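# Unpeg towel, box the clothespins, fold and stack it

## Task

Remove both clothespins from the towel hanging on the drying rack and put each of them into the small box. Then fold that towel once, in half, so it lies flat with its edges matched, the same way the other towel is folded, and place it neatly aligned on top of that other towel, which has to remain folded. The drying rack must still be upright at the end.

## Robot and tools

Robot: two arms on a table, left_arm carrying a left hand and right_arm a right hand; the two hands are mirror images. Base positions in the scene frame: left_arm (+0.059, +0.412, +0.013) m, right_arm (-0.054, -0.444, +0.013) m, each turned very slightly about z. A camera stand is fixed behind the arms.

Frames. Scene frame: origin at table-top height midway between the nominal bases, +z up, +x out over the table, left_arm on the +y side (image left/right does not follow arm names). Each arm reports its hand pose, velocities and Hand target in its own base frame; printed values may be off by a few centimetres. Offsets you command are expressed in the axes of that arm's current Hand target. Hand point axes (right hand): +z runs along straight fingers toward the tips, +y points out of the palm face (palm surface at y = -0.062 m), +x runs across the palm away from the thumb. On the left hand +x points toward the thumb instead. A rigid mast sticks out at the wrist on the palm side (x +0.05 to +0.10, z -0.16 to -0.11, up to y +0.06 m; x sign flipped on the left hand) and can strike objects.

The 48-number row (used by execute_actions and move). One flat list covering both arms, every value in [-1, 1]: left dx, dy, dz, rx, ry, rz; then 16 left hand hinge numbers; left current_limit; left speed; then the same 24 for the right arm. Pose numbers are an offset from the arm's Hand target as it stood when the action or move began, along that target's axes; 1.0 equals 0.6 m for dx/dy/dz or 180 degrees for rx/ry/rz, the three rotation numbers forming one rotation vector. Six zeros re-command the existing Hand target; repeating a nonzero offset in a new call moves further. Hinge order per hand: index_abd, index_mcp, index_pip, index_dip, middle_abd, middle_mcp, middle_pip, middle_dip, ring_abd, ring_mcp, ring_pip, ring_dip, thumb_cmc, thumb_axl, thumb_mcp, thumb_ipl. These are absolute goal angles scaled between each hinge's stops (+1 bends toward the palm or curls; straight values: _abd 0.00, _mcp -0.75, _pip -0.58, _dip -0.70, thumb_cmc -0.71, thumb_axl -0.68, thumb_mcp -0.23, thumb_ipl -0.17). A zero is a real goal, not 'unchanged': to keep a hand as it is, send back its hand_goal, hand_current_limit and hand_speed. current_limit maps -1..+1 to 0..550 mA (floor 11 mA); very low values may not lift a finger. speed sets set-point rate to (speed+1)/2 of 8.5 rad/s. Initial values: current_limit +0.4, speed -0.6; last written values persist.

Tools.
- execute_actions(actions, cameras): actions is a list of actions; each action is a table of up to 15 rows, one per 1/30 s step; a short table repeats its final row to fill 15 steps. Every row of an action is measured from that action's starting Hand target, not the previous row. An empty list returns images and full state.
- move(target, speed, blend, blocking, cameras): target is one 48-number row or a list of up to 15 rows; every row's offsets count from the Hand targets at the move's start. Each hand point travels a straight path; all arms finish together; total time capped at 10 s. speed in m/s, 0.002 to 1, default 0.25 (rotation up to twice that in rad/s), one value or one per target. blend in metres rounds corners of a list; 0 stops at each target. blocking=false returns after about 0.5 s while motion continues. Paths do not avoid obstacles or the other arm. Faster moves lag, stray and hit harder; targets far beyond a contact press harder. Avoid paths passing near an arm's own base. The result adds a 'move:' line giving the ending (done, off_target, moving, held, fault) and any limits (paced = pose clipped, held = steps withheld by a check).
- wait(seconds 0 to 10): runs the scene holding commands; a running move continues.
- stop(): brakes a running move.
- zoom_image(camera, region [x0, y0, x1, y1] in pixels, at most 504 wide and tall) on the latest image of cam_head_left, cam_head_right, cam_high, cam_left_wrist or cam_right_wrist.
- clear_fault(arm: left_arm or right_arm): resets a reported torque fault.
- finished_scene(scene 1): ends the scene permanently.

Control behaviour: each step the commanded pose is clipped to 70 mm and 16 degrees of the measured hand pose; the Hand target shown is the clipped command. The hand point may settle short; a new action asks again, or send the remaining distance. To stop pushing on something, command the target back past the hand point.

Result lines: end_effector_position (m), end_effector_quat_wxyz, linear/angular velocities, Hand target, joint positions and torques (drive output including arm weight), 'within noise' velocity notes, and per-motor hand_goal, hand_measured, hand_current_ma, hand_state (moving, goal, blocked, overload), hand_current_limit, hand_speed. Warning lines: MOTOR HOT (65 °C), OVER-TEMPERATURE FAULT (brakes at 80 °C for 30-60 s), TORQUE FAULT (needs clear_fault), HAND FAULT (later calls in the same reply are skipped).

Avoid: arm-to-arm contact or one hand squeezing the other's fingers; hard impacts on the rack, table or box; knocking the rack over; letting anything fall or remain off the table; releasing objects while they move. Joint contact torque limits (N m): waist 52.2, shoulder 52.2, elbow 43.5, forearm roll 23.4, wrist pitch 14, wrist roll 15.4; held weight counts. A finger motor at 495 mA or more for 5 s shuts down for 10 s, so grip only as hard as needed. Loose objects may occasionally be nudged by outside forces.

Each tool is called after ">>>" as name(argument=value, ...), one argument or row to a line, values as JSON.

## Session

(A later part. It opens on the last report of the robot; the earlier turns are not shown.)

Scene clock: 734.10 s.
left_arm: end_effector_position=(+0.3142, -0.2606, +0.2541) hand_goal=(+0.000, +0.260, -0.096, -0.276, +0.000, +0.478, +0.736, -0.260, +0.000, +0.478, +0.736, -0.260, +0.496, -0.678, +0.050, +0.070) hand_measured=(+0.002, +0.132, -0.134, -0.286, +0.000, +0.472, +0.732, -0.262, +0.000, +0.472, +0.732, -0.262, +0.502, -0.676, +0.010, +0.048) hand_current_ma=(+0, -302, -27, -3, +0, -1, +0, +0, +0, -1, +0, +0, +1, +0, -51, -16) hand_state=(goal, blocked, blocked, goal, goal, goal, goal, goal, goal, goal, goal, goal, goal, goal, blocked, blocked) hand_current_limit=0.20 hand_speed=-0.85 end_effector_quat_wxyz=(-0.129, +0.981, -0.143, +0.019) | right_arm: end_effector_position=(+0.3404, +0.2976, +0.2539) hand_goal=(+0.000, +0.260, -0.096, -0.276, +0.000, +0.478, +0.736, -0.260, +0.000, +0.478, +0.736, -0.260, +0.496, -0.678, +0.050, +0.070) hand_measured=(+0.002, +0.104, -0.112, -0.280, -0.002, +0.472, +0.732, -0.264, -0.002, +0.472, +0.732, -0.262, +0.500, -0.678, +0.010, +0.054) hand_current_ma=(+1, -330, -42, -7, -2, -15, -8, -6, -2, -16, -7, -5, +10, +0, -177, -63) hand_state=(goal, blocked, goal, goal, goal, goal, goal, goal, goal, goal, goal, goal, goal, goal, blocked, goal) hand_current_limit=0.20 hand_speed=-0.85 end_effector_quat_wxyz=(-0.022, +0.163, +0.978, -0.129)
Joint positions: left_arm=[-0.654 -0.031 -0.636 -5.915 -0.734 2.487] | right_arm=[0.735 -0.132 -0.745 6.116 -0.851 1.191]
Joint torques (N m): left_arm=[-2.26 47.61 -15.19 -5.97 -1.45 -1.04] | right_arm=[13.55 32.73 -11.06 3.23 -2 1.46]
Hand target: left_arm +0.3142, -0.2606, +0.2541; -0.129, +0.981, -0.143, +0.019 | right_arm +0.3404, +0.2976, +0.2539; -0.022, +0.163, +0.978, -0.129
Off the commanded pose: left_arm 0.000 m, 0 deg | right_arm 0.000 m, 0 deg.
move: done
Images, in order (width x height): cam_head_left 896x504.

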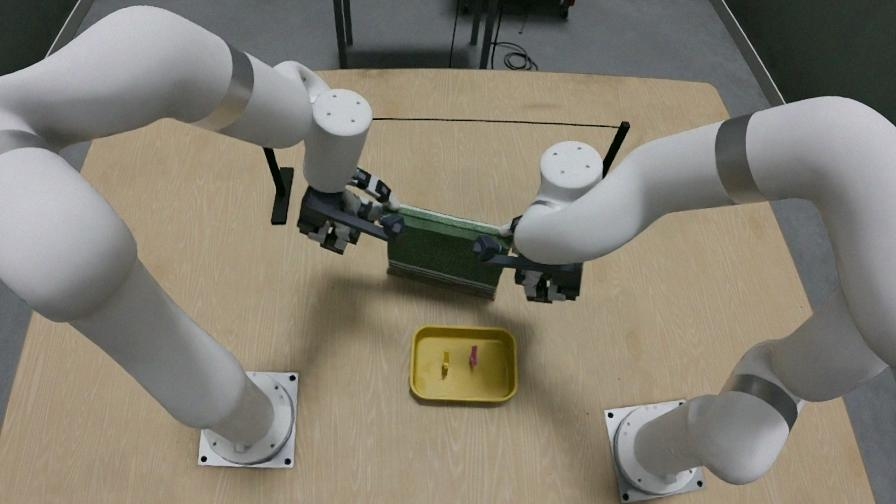

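>>> wait(
  seconds=0.5,
  cameras=["cam_head_left", "cam_head_right", "cam_high"],
)

>>> zoom_image(
  camera="cam_head_left",
  region=[380, 255, 440, 295],
)

>>> zoom_image(
  camera="cam_high",
  region=[405, 230, 505, 310],
)

>>> zoom_image(
  camera="cam_head_right",
  region=[300, 160, 600, 330],
)

Scene clock: 739.70 s.
left_arm: end_effector_position=(+0.3142, -0.2606, +0.2541) hand_goal=(+0.000, +0.260, -0.096, -0.276, +0.000, +0.478, +0.736, -0.260, +0.000, +0.478, +0.736, -0.260, +0.496, -0.678, +0.050, +0.070) hand_measured=(+0.002, +0.132, -0.134, -0.286, +0.000, +0.472, +0.732, -0.262, +0.000, +0.472, +0.732, -0.262, +0.502, -0.676, +0.010, +0.048) hand_current_ma=(+0, -302, -27, -3, +0, -1, +0, +0, +0, -1, +0, +0, +1, +0, -51, -16) hand_state=(goal, blocked, blocked, goal, goal, goal, goal, goal, goal, goal, goal, goal, goal, goal, blocked, blocked) hand_current_limit=0.20 hand_speed=-0.85 end_effector_quat_wxyz=(-0.129, +0.981, -0.143, +0.019) | right_arm: end_effector_position=(+0.3404, +0.2976, +0.2539) hand_goal=(+0.000, +0.260, -0.096, -0.276, +0.000, +0.478, +0.736, -0.260, +0.000, +0.478, +0.736, -0.260, +0.496, -0.678, +0.050, +0.070) hand_measured=(+0.002, +0.104, -0.112, -0.280, -0.002, +0.472, +0.732, -0.264, -0.002, +0.472, +0.732, -0.262, +0.500, -0.678, +0.010, +0.054) hand_current_ma=(+1, -330, -42, -7, -2, -15, -8, -6, -2, -16, -7, -5, +10, +0, -177, -63) hand_state=(goal, blocked, goal, goal, goal, goal, goal, goal, goal, goal, goal, goal, goal, goal, blocked, goal) hand_current_limit=0.20 hand_speed=-0.85 end_effector_quat_wxyz=(-0.022, +0.163, +0.978, -0.129)
Joint positions: left_arm=[-0.654 -0.031 -0.636 -5.915 -0.734 2.487] | right_arm=[0.735 -0.132 -0.745 6.116 -0.851 1.191]
Joint torques (N m): left_arm=[-3.39 46.41 -16.57 -6.48 -1.59 -0.92] | right_arm=[15.82 32.88 -11.16 3.4 -1.88 1.39]
Hand target: left_arm +0.3142, -0.2606, +0.2541; -0.129, +0.981, -0.143, +0.019 | right_arm +0.3404, +0.2976, +0.2539; -0.022, +0.163, +0.978, -0.129
Off the commanded pose: left_arm 0.000 m, 0 deg | right_arm 0.000 m, 0 deg.
wait: 0.50 s; at rest from the start
Images, in order (width x height): cam_head_left 896x504, cam_head_right 896x504, cam_high 896x504.

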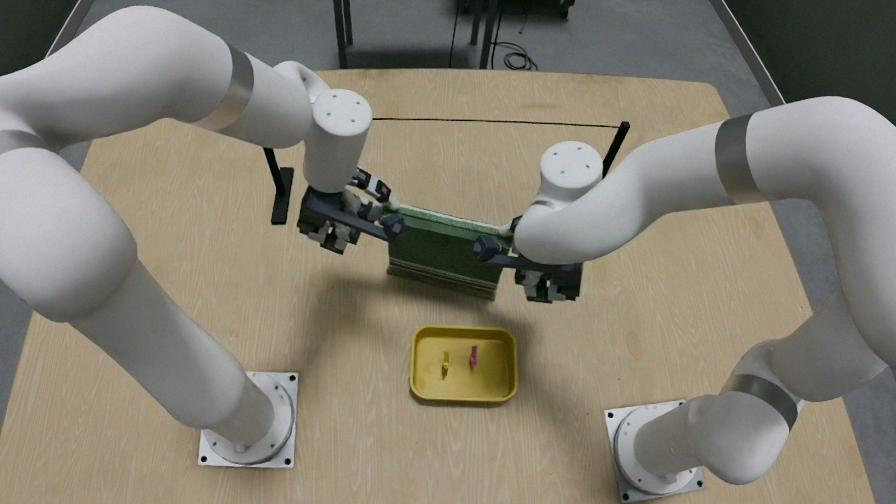

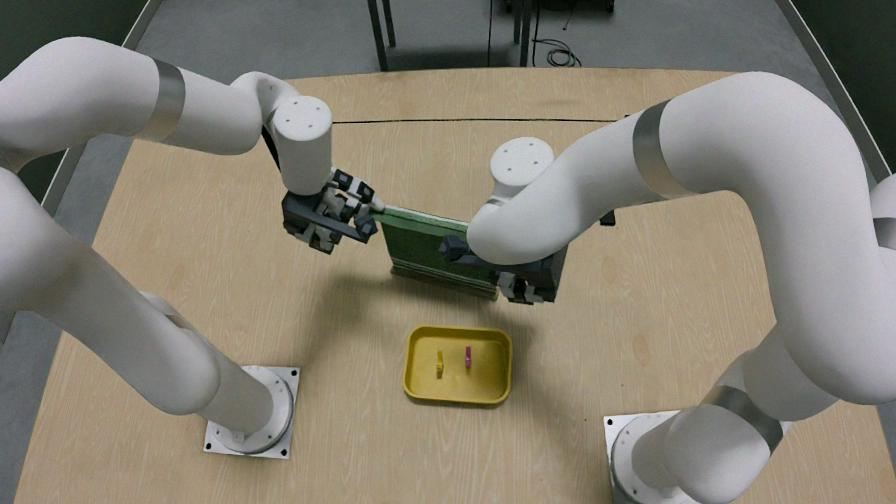

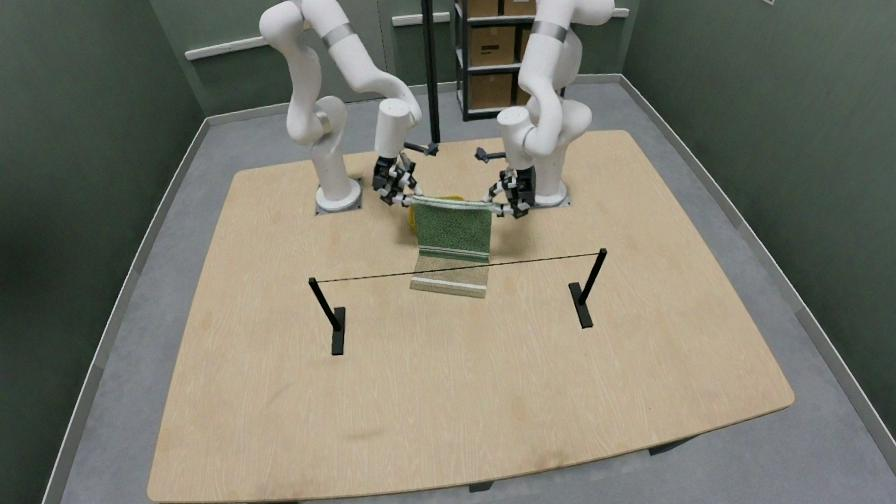

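Scaled by 8.400 from the camera's 896x504 image, which has a finer 1280x720 frame.

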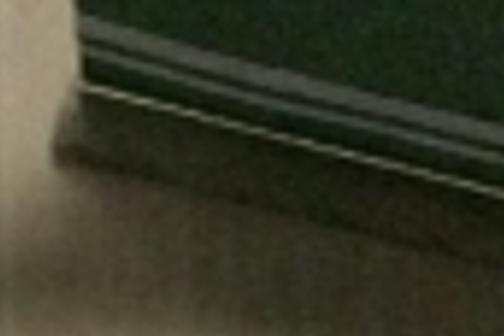

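Scaled by 5.040 from the camera's 896x504 image, which has a finer 1280x720 frame.

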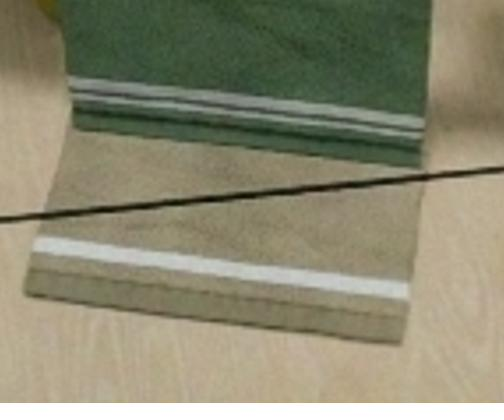

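Scaled by 1.680 from the camera's 896x504 image, which has a finer 1280x720 frame.

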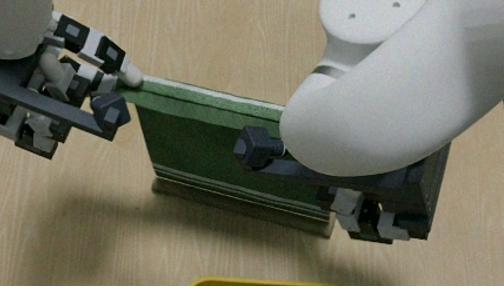

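>>> move(
  target=[
    [0,-0.00518,-0.01932,0,0,0, 0,0.26,-0.095,-0.275, 0,0.479,0.737,-0.26, 0,0.479,0.737,-0.26, 0.497,-0.678,0.05,0.07, 0.2,-0.85, 0,-0.00518,-0.01932,0,0,0, 0,0.26,-0.095,-0.275, 0,0.479,0.737,-0.26, 0,0.479,0.737,-0.26, 0.497,-0.678,0.05,0.07, 0.2,-0.85],
  ],
  speed=0.04,
  cameras=["cam_head_left", "cam_high"],
)

>>> zoom_image(
  camera="cam_high",
  region=[405, 230, 505, 310],
)

>>> zoom_image(
  camera="cam_head_left",
  region=[380, 235, 510, 315],
)

Scene clock: 748.70 s.
left_arm: end_effector_position=(+0.3142, -0.2606, +0.2661) hand_goal=(+0.000, +0.260, -0.096, -0.276, +0.000, +0.478, +0.736, -0.260, +0.000, +0.478, +0.736, -0.260, +0.496, -0.678, +0.050, +0.070) hand_measured=(+0.002, +0.132, -0.134, -0.286, +0.000, +0.472, +0.732, -0.262, +0.000, +0.472, +0.732, -0.262, +0.502, -0.676, +0.010, +0.048) hand_current_ma=(+0, -302, -27, -3, +0, -1, +0, +0, +0, -1, +0, +0, +1, +0, -51, -16) hand_state=(goal, blocked, blocked, goal, goal, goal, goal, goal, goal, goal, goal, goal, goal, goal, blocked, blocked) hand_current_limit=0.20 hand_speed=-0.85 end_effector_quat_wxyz=(-0.129, +0.981, -0.143, +0.019) | right_arm: end_effector_position=(+0.3404, +0.2976, +0.2659) hand_goal=(+0.000, +0.260, -0.096, -0.276, +0.000, +0.478, +0.736, -0.260, +0.000, +0.478, +0.736, -0.260, +0.496, -0.678, +0.050, +0.070) hand_measured=(+0.002, +0.104, -0.112, -0.280, -0.002, +0.472, +0.732, -0.264, -0.002, +0.472, +0.732, -0.262, +0.500, -0.678, +0.010, +0.054) hand_current_ma=(+1, -330, -42, -7, -2, -15, -8, -6, -2, -16, -7, -5, +10, +0, -177, -63) hand_state=(goal, blocked, goal, goal, goal, goal, goal, goal, goal, goal, goal, goal, goal, goal, blocked, goal) hand_current_limit=0.20 hand_speed=-0.85 end_effector_quat_wxyz=(-0.022, +0.163, +0.978, -0.129)
Joint positions: left_arm=[-0.654 -0.01 -0.646 -5.927 -0.764 2.503] | right_arm=[0.735 -0.113 -0.755 6.12 -0.88 1.185]
Joint torques (N m): left_arm=[-1.36 46.74 -31.14 -6.55 -1.48 0.98] | right_arm=[15.11 31.76 -17.67 3.35 -1.98 -1.39]
Hand target: left_arm +0.3142, -0.2606, +0.2661; -0.129, +0.981, -0.143, +0.019 | right_arm +0.3404, +0.2976, +0.2659; -0.022, +0.163, +0.978, -0.129
Off the commanded pose: left_arm 0.000 m, 0 deg | right_arm 0.000 m, 0 deg.
move: done
Images, in order (width x height): cam_head_left 896x504, cam_high 896x504.

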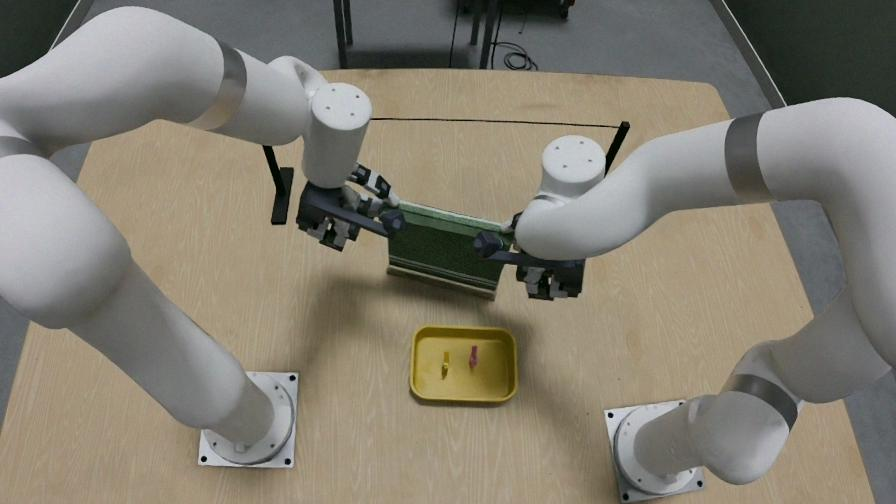

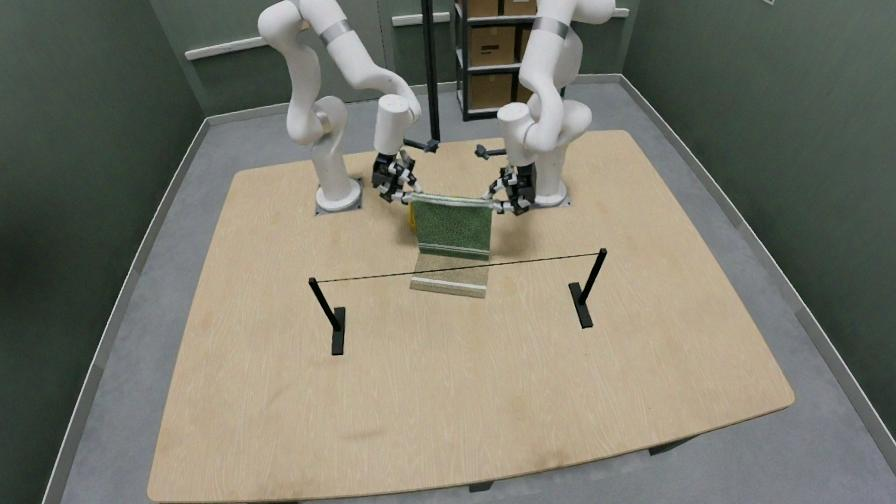

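Scaled by 5.040 from the camera's 896x504 image, which has a finer 1280x720 frame.

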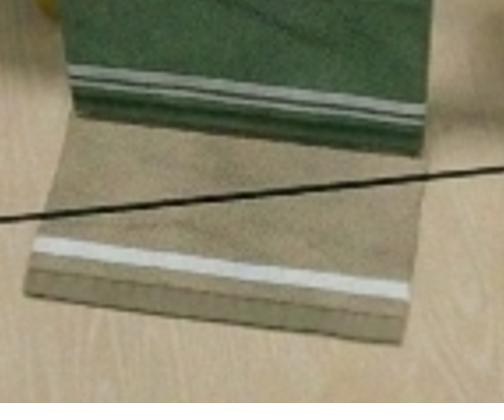

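Scaled by 3.877 from the camera's 896x504 image, which has a finer 1280x720 frame.

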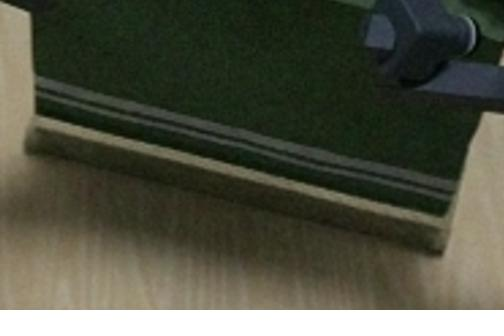

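>>> move(
  target=[
    [-0.01583,0,0,0,0,0, 0,0.26,-0.095,-0.275, 0,0.479,0.737,-0.26, 0,0.479,0.737,-0.26, 0.497,-0.678,0.05,0.07, 0.2,-0.85, 0.01583,0,0,0,0,0, 0,0.26,-0.095,-0.275, 0,0.479,0.737,-0.26, 0,0.479,0.737,-0.26, 0.497,-0.678,0.05,0.07, 0.2,-0.85],
    [-0.01583,0.00906,0.03381,0,0,0, 0,0.26,-0.095,-0.275, 0,0.479,0.737,-0.26, 0,0.479,0.737,-0.26, 0.497,-0.678,0.05,0.07, 0.2,-0.85, 0.01583,0.00906,0.03381,0,0,0, 0,0.26,-0.095,-0.275, 0,0.479,0.737,-0.26, 0,0.479,0.737,-0.26, 0.497,-0.678,0.05,0.07, 0.2,-0.85],
    [0.05,0.0110,0.04105,0,0,0, 0,0.26,-0.095,-0.275, 0,0.479,0.737,-0.26, 0,0.479,0.737,-0.26, 0.497,-0.678,0.05,0.07, 0.2,-0.85, -0.05,0.0110,0.04105,0,0,0, 0,0.26,-0.095,-0.275, 0,0.479,0.737,-0.26, 0,0.479,0.737,-0.26, 0.497,-0.678,0.05,0.07, 0.2,-0.85],
    [0.05,0.01639,0.06117,0,0,0, 0,0.26,-0.095,-0.275, 0,0.479,0.737,-0.26, 0,0.479,0.737,-0.26, 0.497,-0.678,0.05,0.07, 0.2,-0.85, -0.05,0.01639,0.06117,0,0,0, 0,0.26,-0.095,-0.275, 0,0.479,0.737,-0.26, 0,0.479,0.737,-0.26, 0.497,-0.678,0.05,0.07, 0.2,-0.85],
  ],
  speed=0.05,
  blend=0.002,
  cameras=["cam_head_left", "cam_high"],
)

>>> zoom_image(
  camera="cam_high",
  region=[405, 230, 505, 310],
)

>>> zoom_image(
  camera="cam_head_left",
  region=[380, 235, 510, 315],
)

Scene clock: 758.20 s.
left_arm: end_effector_position=(+0.3430, -0.2692, +0.2281) hand_goal=(+0.000, +0.260, -0.096, -0.276, +0.000, +0.478, +0.736, -0.260, +0.000, +0.478, +0.736, -0.260, +0.496, -0.678, +0.050, +0.070) hand_measured=(+0.002, +0.132, -0.134, -0.286, +0.000, +0.472, +0.732, -0.262, +0.000, +0.472, +0.732, -0.262, +0.502, -0.676, +0.010, +0.048) hand_current_ma=(+0, -302, -27, -3, +0, -1, +0, +0, +0, -1, +0, +0, +1, +0, -51, -16) hand_state=(goal, blocked, blocked, goal, goal, goal, goal, goal, goal, goal, goal, goal, goal, goal, blocked, blocked) hand_current_limit=0.20 hand_speed=-0.85 end_effector_quat_wxyz=(-0.129, +0.981, -0.143, +0.019) | right_arm: end_effector_position=(+0.3688, +0.2879, +0.2280) hand_goal=(+0.000, +0.260, -0.096, -0.276, +0.000, +0.478, +0.736, -0.260, +0.000, +0.478, +0.736, -0.260, +0.496, -0.678, +0.050, +0.070) hand_measured=(+0.002, +0.104, -0.112, -0.280, -0.002, +0.472, +0.732, -0.264, -0.002, +0.472, +0.732, -0.262, +0.500, -0.678, +0.010, +0.054) hand_current_ma=(+1, -330, -42, -7, -2, -15, -8, -6, -2, -16, -7, -5, +10, +0, -177, -63) hand_state=(goal, blocked, goal, goal, goal, goal, goal, goal, goal, goal, goal, goal, goal, goal, blocked, goal) hand_current_limit=0.20 hand_speed=-0.85 end_effector_quat_wxyz=(-0.022, +0.163, +0.978, -0.129)
Joint positions: left_arm=[-0.628 -0.147 -0.691 -5.881 -0.672 2.472] | right_arm=[0.675 -0.213 -0.769 6.086 -0.789 1.16]
Joint torques (N m): left_arm=[6.2 11.73 -15.81 6.26 1.53 -0.98] | right_arm=[-12.97 11.37 -10.64 -2.65 1.51 1.38]
Hand target: left_arm +0.3429, -0.2692, +0.2281; -0.129, +0.981, -0.143, +0.019 | right_arm +0.3688, +0.2879, +0.2279; -0.022, +0.163, +0.978, -0.129
Off the commanded pose: left_arm 0.000 m, 0 deg | right_arm 0.000 m, 0 deg.
move: done
Images, in order (width x height): cam_head_left 896x504, cam_high 896x504.

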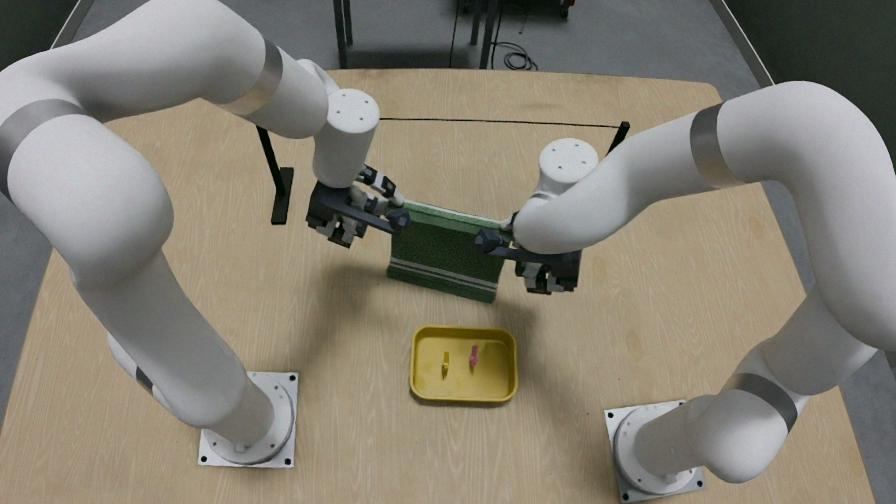

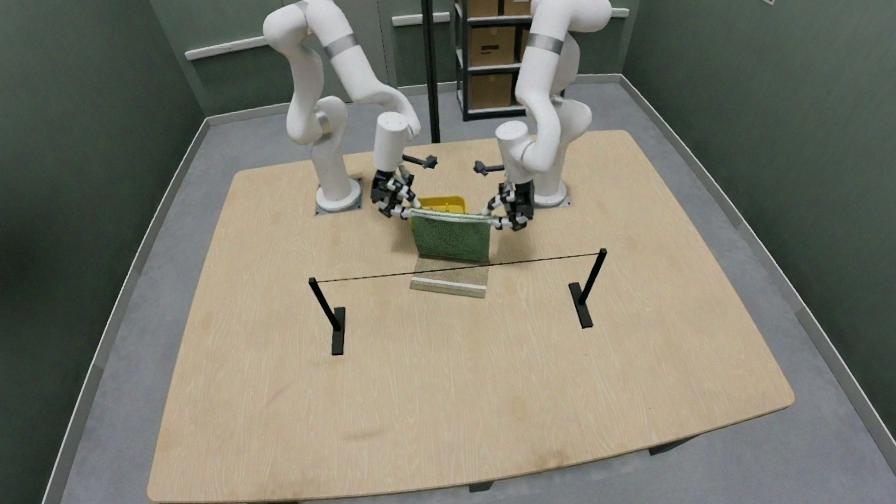

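Scaled by 5.040 from the camera's 896x504 image, which has a finer 1280x720 frame.

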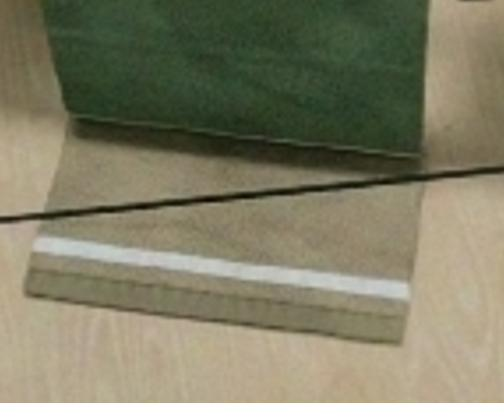

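Scaled by 3.877 from the camera's 896x504 image, which has a finer 1280x720 frame.

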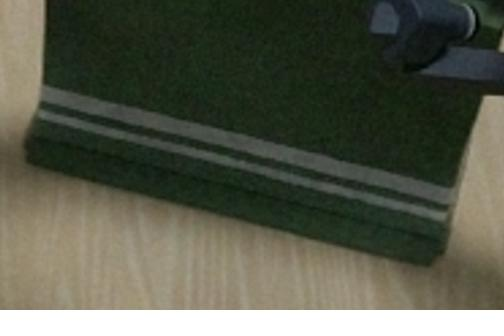

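>>> move(
  target=[
    [0,-0.01467,-0.05473,0,0,0, 0,0.26,-0.095,-0.275, 0,0.479,0.737,-0.26, 0,0.479,0.737,-0.26, 0.497,-0.678,0.05,0.07, 0.2,-0.85, 0,-0.01467,-0.05473,0,0,0, 0,0.26,-0.095,-0.275, 0,0.479,0.737,-0.26, 0,0.479,0.737,-0.26, 0.497,-0.678,0.05,0.07, 0.2,-0.85],
    [-0.03,-0.01467,-0.05473,0,0,0, 0,0.26,-0.095,-0.275, 0,0.479,0.737,-0.26, 0,0.479,0.737,-0.26, 0.497,-0.678,0.05,0.07, 0.2,-0.85, 0.03,-0.01467,-0.05473,0,0,0, 0,0.26,-0.095,-0.275, 0,0.479,0.737,-0.26, 0,0.479,0.737,-0.26, 0.497,-0.678,0.05,0.07, 0.2,-0.85],
  ],
  speed=0.05,
  blend=0.005,
  cameras=["cam_head_left", "cam_high"],
)

>>> zoom_image(
  camera="cam_high",
  region=[405, 230, 505, 310],
)

>>> zoom_image(
  camera="cam_head_left",
  region=[380, 235, 510, 315],
)

Scene clock: 766.60 s.
left_arm: end_effector_position=(+0.3257, -0.2640, +0.2621) hand_goal=(+0.000, +0.260, -0.096, -0.276, +0.000, +0.478, +0.736, -0.260, +0.000, +0.478, +0.736, -0.260, +0.496, -0.678, +0.050, +0.070) hand_measured=(+0.002, +0.132, -0.134, -0.286, +0.000, +0.472, +0.732, -0.262, +0.000, +0.472, +0.732, -0.262, +0.502, -0.676, +0.010, +0.048) hand_current_ma=(+0, -302, -27, -3, +0, -1, +0, +0, +0, -1, +0, +0, +1, +0, -51, -16) hand_state=(goal, blocked, blocked, goal, goal, goal, goal, goal, goal, goal, goal, goal, goal, goal, blocked, blocked) hand_current_limit=0.20 hand_speed=-0.85 end_effector_quat_wxyz=(-0.129, +0.981, -0.143, +0.019) | right_arm: end_effector_position=(+0.3518, +0.2937, +0.2619) hand_goal=(+0.000, +0.260, -0.096, -0.276, +0.000, +0.478, +0.736, -0.260, +0.000, +0.478, +0.736, -0.260, +0.496, -0.678, +0.050, +0.070) hand_measured=(+0.002, +0.104, -0.112, -0.280, -0.002, +0.472, +0.732, -0.264, -0.002, +0.472, +0.732, -0.262, +0.500, -0.678, +0.010, +0.054) hand_current_ma=(+1, -330, -42, -7, -2, -15, -8, -6, -2, -16, -7, -5, +10, +0, -177, -63) hand_state=(goal, blocked, goal, goal, goal, goal, goal, goal, goal, goal, goal, goal, goal, goal, blocked, goal) hand_current_limit=0.20 hand_speed=-0.85 end_effector_quat_wxyz=(-0.022, +0.163, +0.978, -0.129)
Joint positions: left_arm=[-0.643 -0.045 -0.672 -5.921 -0.753 2.507] | right_arm=[0.711 -0.133 -0.768 6.111 -0.87 1.167]
Joint torques (N m): left_arm=[-2.89 46.56 -16.08 -6.72 -1.49 -0.93] | right_arm=[12.91 32.47 -11.19 3.3 -1.86 1.37]
Hand target: left_arm +0.3257, -0.2640, +0.2621; -0.129, +0.981, -0.143, +0.019 | right_arm +0.3518, +0.2937, +0.2619; -0.022, +0.163, +0.978, -0.129
Off the commanded pose: left_arm 0.000 m, 0 deg | right_arm 0.000 m, 0 deg.
move: done
Images, in order (width x height): cam_head_left 896x504, cam_high 896x504.

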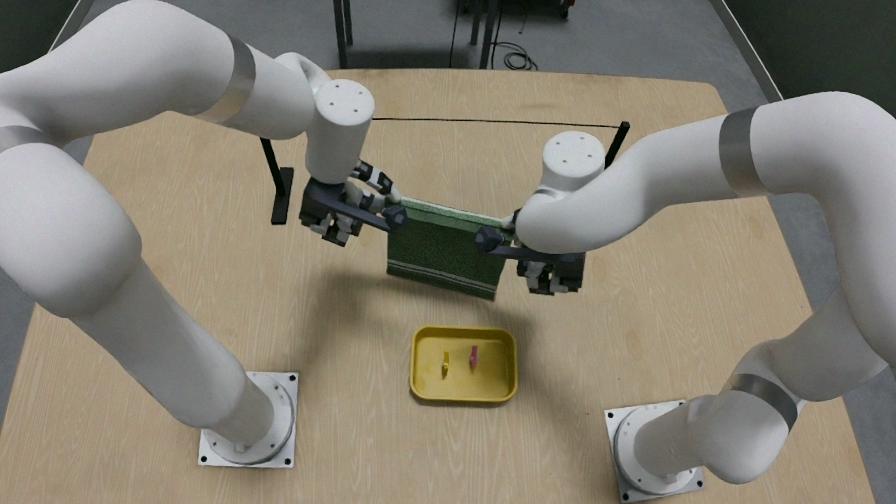

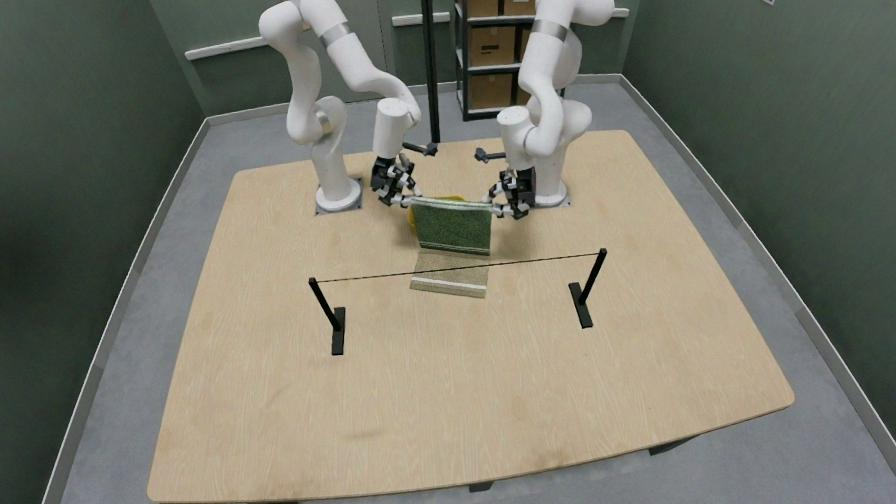

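Scaled by 5.040 from the camera's 896x504 image, which has a finer 1280x720 frame.

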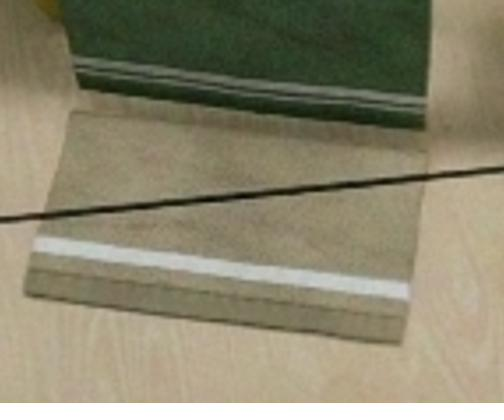

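Scaled by 3.877 from the camera's 896x504 image, which has a finer 1280x720 frame.

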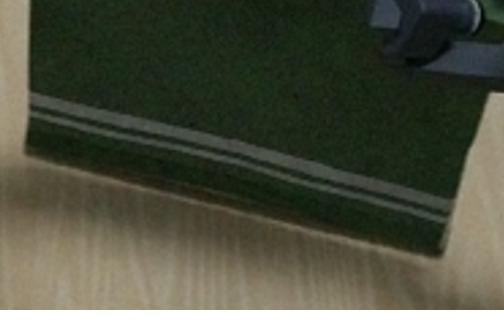

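>>> move(
  target=[
    [0.03833,0,0,0,0,0, 0,0.26,-0.095,-0.275, 0,0.479,0.737,-0.26, 0,0.479,0.737,-0.26, 0.497,-0.678,0.05,0.07, 0.2,-0.85, -0.03833,0,0,0,0,0, 0,0.26,-0.095,-0.275, 0,0.479,0.737,-0.26, 0,0.479,0.737,-0.26, 0.497,-0.678,0.05,0.07, 0.2,-0.85],
    [0.03833,0.00949,0.03542,0,0,0, 0,0.26,-0.095,-0.275, 0,0.479,0.737,-0.26, 0,0.479,0.737,-0.26, 0.497,-0.678,0.05,0.07, 0.2,-0.85, -0.03833,0.00949,0.03542,0,0,0, 0,0.26,-0.095,-0.275, 0,0.479,0.737,-0.26, 0,0.479,0.737,-0.26, 0.497,-0.678,0.05,0.07, 0.2,-0.85],
  ],
  speed=0.05,
  blend=0.003,
  cameras=["cam_head_left", "cam_high"],
)

>>> zoom_image(
  camera="cam_high",
  region=[405, 230, 505, 310],
)

>>> zoom_image(
  camera="cam_head_left",
  region=[380, 235, 510, 315],
)

Scene clock: 773.83 s.
left_arm: end_effector_position=(+0.3478, -0.2706, +0.2401) hand_goal=(+0.000, +0.260, -0.096, -0.276, +0.000, +0.478, +0.736, -0.260, +0.000, +0.478, +0.736, -0.260, +0.496, -0.678, +0.050, +0.070) hand_measured=(+0.002, +0.132, -0.134, -0.286, +0.000, +0.472, +0.732, -0.262, +0.000, +0.472, +0.732, -0.262, +0.502, -0.676, +0.010, +0.048) hand_current_ma=(+0, -302, -27, -3, +0, -1, +0, +0, +0, -1, +0, +0, +1, +0, -51, -16) hand_state=(goal, blocked, blocked, goal, goal, goal, goal, goal, goal, goal, goal, goal, goal, goal, blocked, blocked) hand_current_limit=0.20 hand_speed=-0.85 end_effector_quat_wxyz=(-0.129, +0.981, -0.143, +0.019) | right_arm: end_effector_position=(+0.3735, +0.2862, +0.2400) hand_goal=(+0.000, +0.260, -0.096, -0.276, +0.000, +0.478, +0.736, -0.260, +0.000, +0.478, +0.736, -0.260, +0.496, -0.678, +0.050, +0.070) hand_measured=(+0.002, +0.104, -0.112, -0.280, -0.002, +0.472, +0.732, -0.264, -0.002, +0.472, +0.732, -0.262, +0.500, -0.678, +0.010, +0.054) hand_current_ma=(+1, -330, -42, -7, -2, -15, -8, -6, -2, -16, -7, -5, +10, +0, -177, -63) hand_state=(goal, blocked, goal, goal, goal, goal, goal, goal, goal, goal, goal, goal, goal, goal, blocked, goal) hand_current_limit=0.20 hand_speed=-0.85 end_effector_quat_wxyz=(-0.022, +0.163, +0.978, -0.129)
Joint positions: left_arm=[-0.624 -0.136 -0.712 -5.895 -0.701 2.494] | right_arm=[0.665 -0.198 -0.784 6.089 -0.817 1.145]
Joint torques (N m): left_arm=[3.79 11.97 -16.19 5.4 1.51 -0.97] | right_arm=[-12.31 8.99 -10.86 -2.74 1.64 1.49]
Hand target: left_arm +0.3477, -0.2706, +0.2401; -0.129, +0.981, -0.143, +0.019 | right_arm +0.3735, +0.2862, +0.2399; -0.022, +0.163, +0.978, -0.129
Off the commanded pose: left_arm 0.000 m, 0 deg | right_arm 0.000 m, 0 deg.
move: done
Images, in order (width x height): cam_head_left 896x504, cam_high 896x504.

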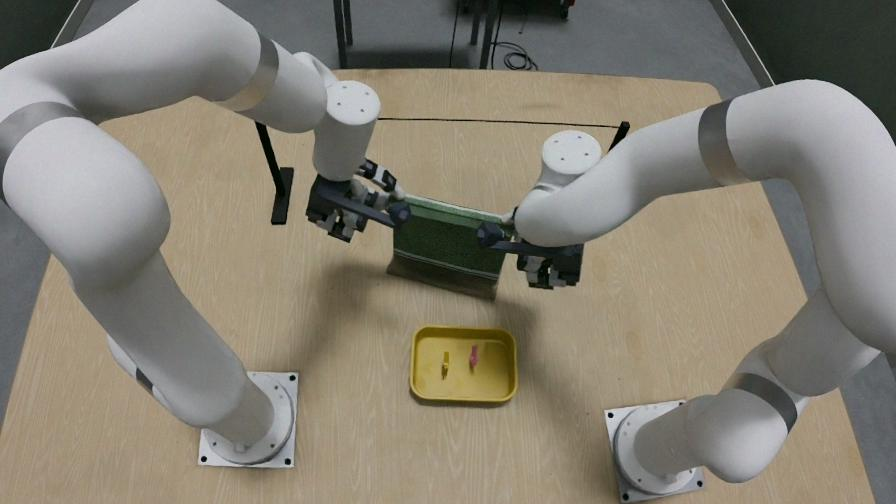

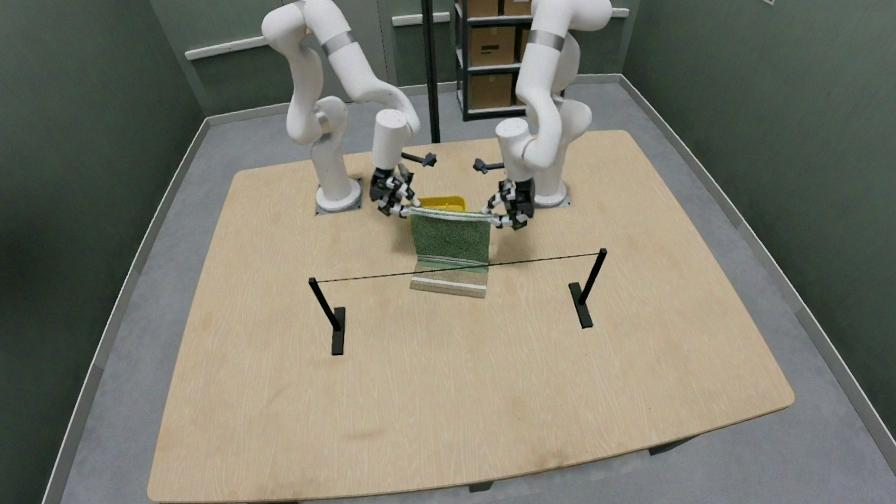

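Scaled by 5.040 from the camera's 896x504 image, which has a finer 1280x720 frame.

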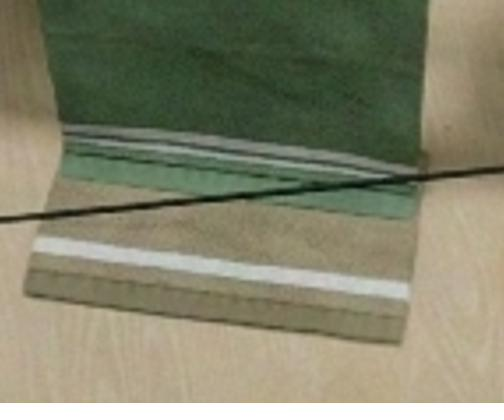

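Scaled by 3.877 from the camera's 896x504 image, which has a finer 1280x720 frame.

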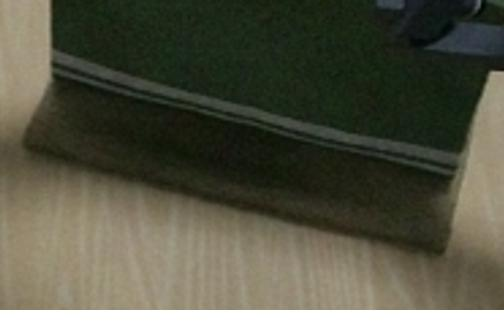

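>>> move(
  target=[
    [0,-0.01121,-0.04186,0,0,0, 0,0.26,-0.095,-0.275, 0,0.479,0.737,-0.26, 0,0.479,0.737,-0.26, 0.497,-0.678,0.05,0.07, 0.2,-0.85, 0,-0.01121,-0.04186,0,0,0, 0,0.26,-0.095,-0.275, 0,0.479,0.737,-0.26, 0,0.479,0.737,-0.26, 0.497,-0.678,0.05,0.07, 0.2,-0.85],
    [-0.05667,-0.01121,-0.04186,0,0,0, 0,0.26,-0.095,-0.275, 0,0.479,0.737,-0.26, 0,0.479,0.737,-0.26, 0.497,-0.678,0.05,0.07, 0.2,-0.85, 0.05667,-0.01121,-0.04186,0,0,0, 0,0.26,-0.095,-0.275, 0,0.479,0.737,-0.26, 0,0.479,0.737,-0.26, 0.497,-0.678,0.05,0.07, 0.2,-0.85],
  ],
  speed=0.06,
  blend=0.005,
)

>>> wait(
  seconds=2,
  cameras=["cam_head_left", "cam_high"],
)

>>> zoom_image(
  camera="cam_high",
  region=[405, 230, 505, 310],
)

>>> zoom_image(
  camera="cam_head_left",
  region=[380, 235, 510, 315],
)

Scene clock: 781.10 s.
left_arm: end_effector_position=(+0.3152, -0.2609, +0.2661) hand_goal=(+0.000, +0.260, -0.096, -0.276, +0.000, +0.478, +0.736, -0.260, +0.000, +0.478, +0.736, -0.260, +0.496, -0.678, +0.050, +0.070) hand_measured=(+0.002, +0.132, -0.134, -0.286, +0.000, +0.472, +0.732, -0.262, +0.000, +0.472, +0.732, -0.262, +0.502, -0.676, +0.010, +0.048) hand_current_ma=(+0, -302, -27, -3, +0, -1, +0, +0, +0, -1, +0, +0, +1, +0, -51, -16) hand_state=(goal, blocked, blocked, goal, goal, goal, goal, goal, goal, goal, goal, goal, goal, goal, blocked, blocked) hand_current_limit=0.20 hand_speed=-0.85 end_effector_quat_wxyz=(-0.129, +0.981, -0.143, +0.019) | right_arm: end_effector_position=(+0.3414, +0.2973, +0.2659) hand_goal=(+0.000, +0.260, -0.096, -0.276, +0.000, +0.478, +0.736, -0.260, +0.000, +0.478, +0.736, -0.260, +0.496, -0.678, +0.050, +0.070) hand_measured=(+0.002, +0.104, -0.112, -0.280, -0.002, +0.472, +0.732, -0.264, -0.002, +0.472, +0.732, -0.262, +0.500, -0.678, +0.010, +0.054) hand_current_ma=(+1, -330, -42, -7, -2, -15, -8, -6, -2, -16, -7, -5, +10, +0, -177, -63) hand_state=(goal, blocked, goal, goal, goal, goal, goal, goal, goal, goal, goal, goal, goal, goal, blocked, goal) hand_current_limit=0.20 hand_speed=-0.85 end_effector_quat_wxyz=(-0.022, +0.163, +0.978, -0.129)
Joint positions: left_arm=[-0.653 -0.012 -0.649 -5.927 -0.764 2.504] | right_arm=[0.733 -0.114 -0.757 6.119 -0.88 1.183]
Joint torques (N m): left_arm=[-4.39 47.6 -17.72 -6.64 -1.51 -1.04] | right_arm=[12.88 32.74 -11.13 3.54 -1.89 1.46]
Hand target: left_arm +0.3152, -0.2609, +0.2661; -0.129, +0.981, -0.143, +0.019 | right_arm +0.3414, +0.2973, +0.2659; -0.022, +0.163, +0.978, -0.129
Off the commanded pose: left_arm 0.000 m, 0 deg | right_arm 0.000 m, 0 deg.
move: done

Scene clock: 783.10 s.
left_arm: end_effector_position=(+0.3152, -0.2609, +0.2661) hand_goal=(+0.000, +0.260, -0.096, -0.276, +0.000, +0.478, +0.736, -0.260, +0.000, +0.478, +0.736, -0.260, +0.496, -0.678, +0.050, +0.070) hand_measured=(+0.002, +0.132, -0.134, -0.286, +0.000, +0.472, +0.732, -0.262, +0.000, +0.472, +0.732, -0.262, +0.502, -0.676, +0.010, +0.048) hand_current_ma=(+0, -302, -27, -3, +0, -1, +0, +0, +0, -1, +0, +0, +1, +0, -51, -16) hand_state=(goal, blocked, blocked, goal, goal, goal, goal, goal, goal, goal, goal, goal, goal, goal, blocked, blocked) hand_current_limit=0.20 hand_speed=-0.85 end_effector_quat_wxyz=(-0.129, +0.981, -0.143, +0.019) | right_arm: end_effector_position=(+0.3414, +0.2973, +0.2659) hand_goal=(+0.000, +0.260, -0.096, -0.276, +0.000, +0.478, +0.736, -0.260, +0.000, +0.478, +0.736, -0.260, +0.496, -0.678, +0.050, +0.070) hand_measured=(+0.002, +0.104, -0.112, -0.280, -0.002, +0.472, +0.732, -0.264, -0.002, +0.472, +0.732, -0.262, +0.500, -0.678, +0.010, +0.054) hand_current_ma=(+1, -330, -42, -7, -2, -15, -8, -6, -2, -16, -7, -5, +10, +0, -177, -63) hand_state=(goal, blocked, goal, goal, goal, goal, goal, goal, goal, goal, goal, goal, goal, goal, blocked, goal) hand_current_limit=0.20 hand_speed=-0.85 end_effector_quat_wxyz=(-0.022, +0.163, +0.978, -0.129)
Joint positions: left_arm=[-0.653 -0.012 -0.649 -5.927 -0.764 2.504] | right_arm=[0.733 -0.114 -0.757 6.119 -0.88 1.183]
Joint torques (N m): left_arm=[-2.94 45.95 -17.64 -6.48 -1.63 -0.93] | right_arm=[15.52 32.21 -11.3 3.32 -1.97 1.36]
Hand target: left_arm +0.3152, -0.2609, +0.2661; -0.129, +0.981, -0.143, +0.019 | right_arm +0.3414, +0.2973, +0.2659; -0.022, +0.163, +0.978, -0.129
Off the commanded pose: left_arm 0.000 m, 0 deg | right_arm 0.000 m, 0 deg.
wait: 2.00 s; at rest by 0.17 s
Images, in order (width x height): cam_head_left 896x504, cam_high 896x504.

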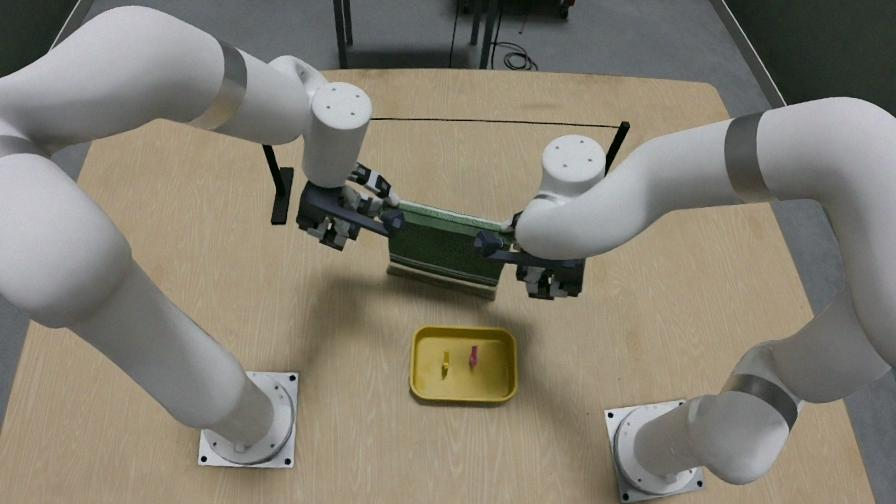

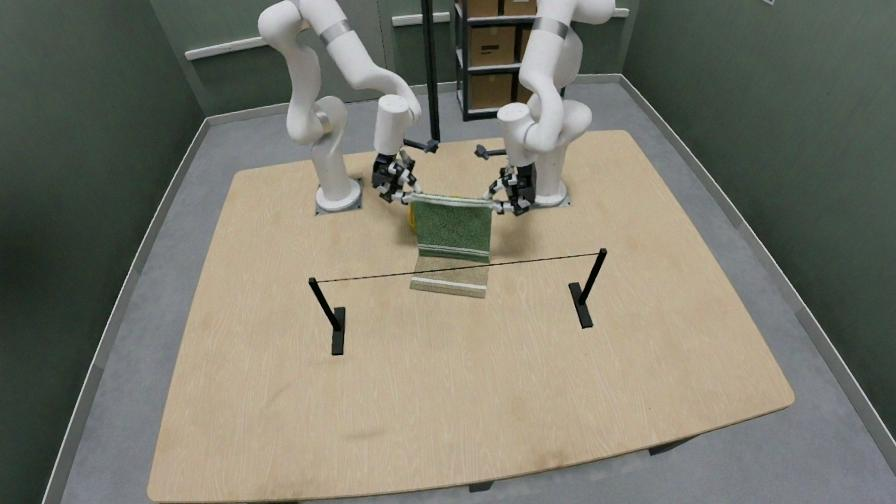

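Scaled by 5.040 from the camera's 896x504 image, which has a finer 1280x720 frame.

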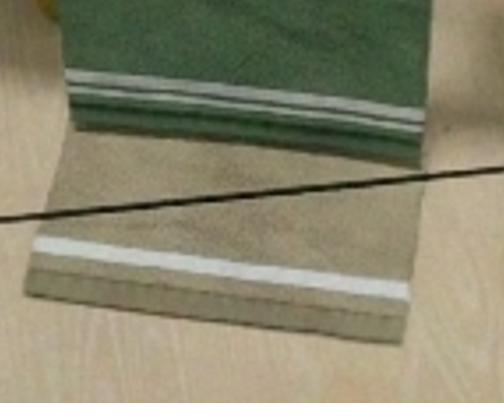

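Scaled by 3.877 from the camera's 896x504 image, which has a finer 1280x720 frame.

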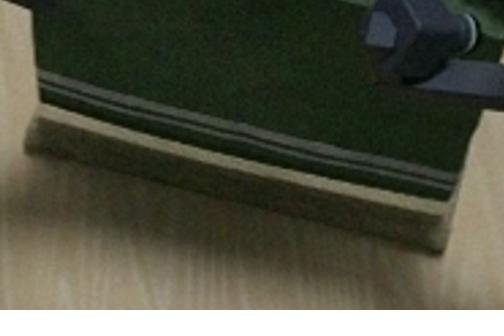

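>>> move(
  target=[
    [0,0.00906,0.03381,0,0,0, 0,0.26,-0.095,-0.275, 0,0.479,0.737,-0.26, 0,0.479,0.737,-0.26, 0.497,-0.678,0.05,0.07, 0.2,-0.85, 0,0.00906,0.03381,0,0,0, 0,0.26,-0.095,-0.275, 0,0.479,0.737,-0.26, 0,0.479,0.737,-0.26, 0.497,-0.678,0.05,0.07, 0.2,-0.85],
    [0.06583,0.0110,0.04105,0,0,0, 0,0.26,-0.095,-0.275, 0,0.479,0.737,-0.26, 0,0.479,0.737,-0.26, 0.497,-0.678,0.05,0.07, 0.2,-0.85, -0.06583,0.0110,0.04105,0,0,0, 0,0.26,-0.095,-0.275, 0,0.479,0.737,-0.26, 0,0.479,0.737,-0.26, 0.497,-0.678,0.05,0.07, 0.2,-0.85],
    [0.06583,0.01639,0.06117,0,0,0, 0,0.26,-0.095,-0.275, 0,0.479,0.737,-0.26, 0,0.479,0.737,-0.26, 0.497,-0.678,0.05,0.07, 0.2,-0.85, -0.06583,0.01639,0.06117,0,0,0, 0,0.26,-0.095,-0.275, 0,0.479,0.737,-0.26, 0,0.479,0.737,-0.26, 0.497,-0.678,0.05,0.07, 0.2,-0.85],
  ],
  speed=0.05,
  blend=0.002,
  cameras=["cam_head_left", "cam_high"],
)

>>> zoom_image(
  camera="cam_high",
  region=[405, 230, 505, 310],
)

>>> zoom_image(
  camera="cam_head_left",
  region=[380, 235, 510, 315],
)

Scene clock: 791.00 s.
left_arm: end_effector_position=(+0.3530, -0.2722, +0.2281) hand_goal=(+0.000, +0.260, -0.096, -0.276, +0.000, +0.478, +0.736, -0.260, +0.000, +0.478, +0.736, -0.260, +0.496, -0.678, +0.050, +0.070) hand_measured=(+0.002, +0.132, -0.134, -0.286, +0.000, +0.472, +0.732, -0.262, +0.000, +0.472, +0.732, -0.262, +0.502, -0.676, +0.010, +0.048) hand_current_ma=(+0, -302, -27, -3, +0, -1, +0, +0, +0, -1, +0, +0, +1, +0, -51, -16) hand_state=(goal, blocked, blocked, goal, goal, goal, goal, goal, goal, goal, goal, goal, goal, goal, blocked, blocked) hand_current_limit=0.20 hand_speed=-0.85 end_effector_quat_wxyz=(-0.129, +0.981, -0.143, +0.019) | right_arm: end_effector_position=(+0.3787, +0.2845, +0.2280) hand_goal=(+0.000, +0.260, -0.096, -0.276, +0.000, +0.478, +0.736, -0.260, +0.000, +0.478, +0.736, -0.260, +0.496, -0.678, +0.050, +0.070) hand_measured=(+0.002, +0.104, -0.112, -0.280, -0.002, +0.472, +0.732, -0.264, -0.002, +0.472, +0.732, -0.262, +0.500, -0.678, +0.010, +0.054) hand_current_ma=(+1, -330, -42, -7, -2, -15, -8, -6, -2, -16, -7, -5, +10, +0, -177, -63) hand_state=(goal, blocked, goal, goal, goal, goal, goal, goal, goal, goal, goal, goal, goal, goal, blocked, goal) hand_current_limit=0.20 hand_speed=-0.85 end_effector_quat_wxyz=(-0.022, +0.163, +0.978, -0.129)
Joint positions: left_arm=[-0.619 -0.17 -0.717 -5.881 -0.674 2.48] | right_arm=[0.655 -0.225 -0.784 6.08 -0.789 1.145]
Joint torques (N m): left_arm=[6.29 11 -16.2 5.91 1.42 -0.94] | right_arm=[-13.46 11.53 -10.53 -2.53 1.57 1.44]
Hand target: left_arm +0.3530, -0.2722, +0.2281; -0.129, +0.981, -0.143, +0.019 | right_arm +0.3787, +0.2845, +0.2279; -0.022, +0.163, +0.978, -0.129
Off the commanded pose: left_arm 0.000 m, 0 deg | right_arm 0.000 m, 0 deg.
move: done
Images, in order (width x height): cam_head_left 896x504, cam_high 896x504.

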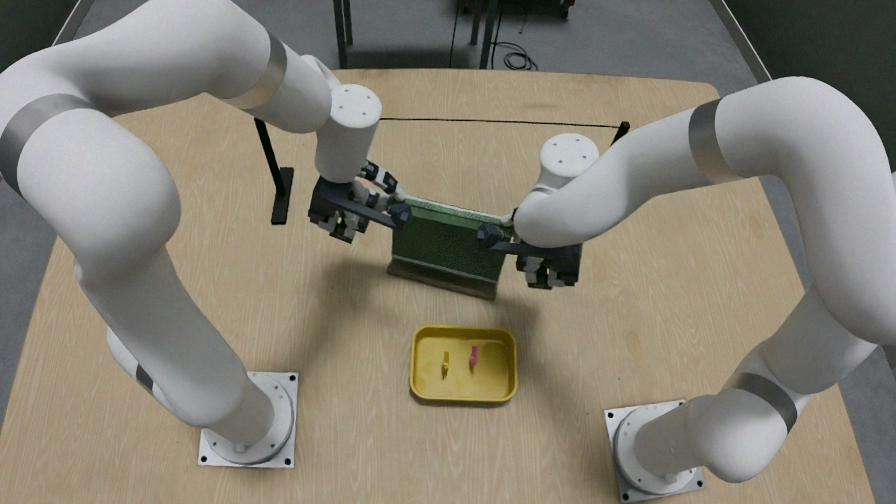

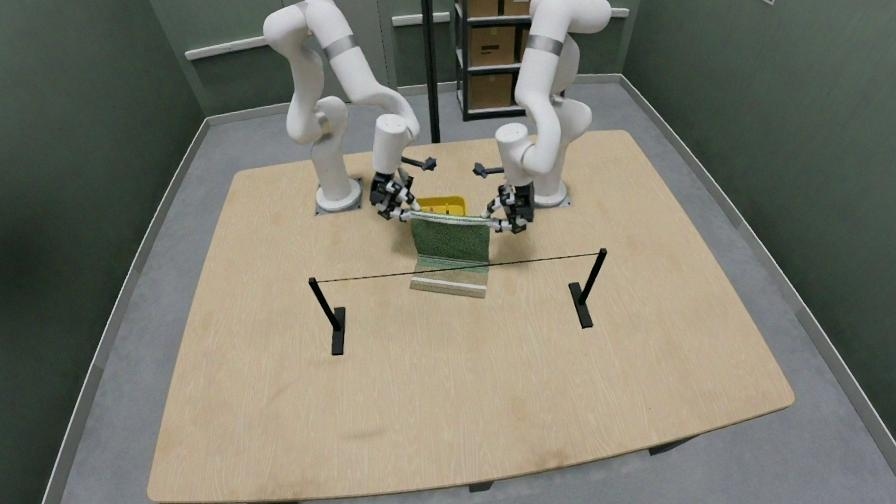

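Scaled by 5.040 from the camera's 896x504 image, which has a finer 1280x720 frame.

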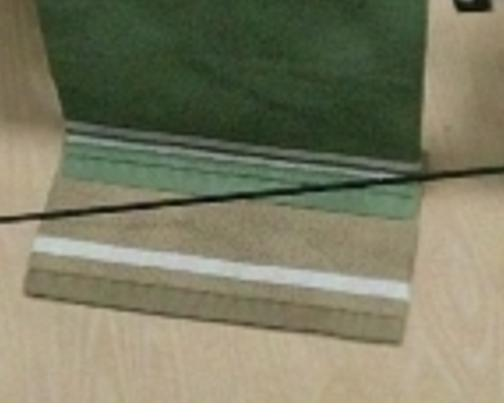

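Scaled by 3.877 from the camera's 896x504 image, which has a finer 1280x720 frame.

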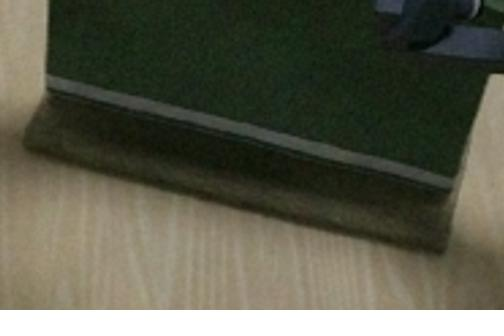

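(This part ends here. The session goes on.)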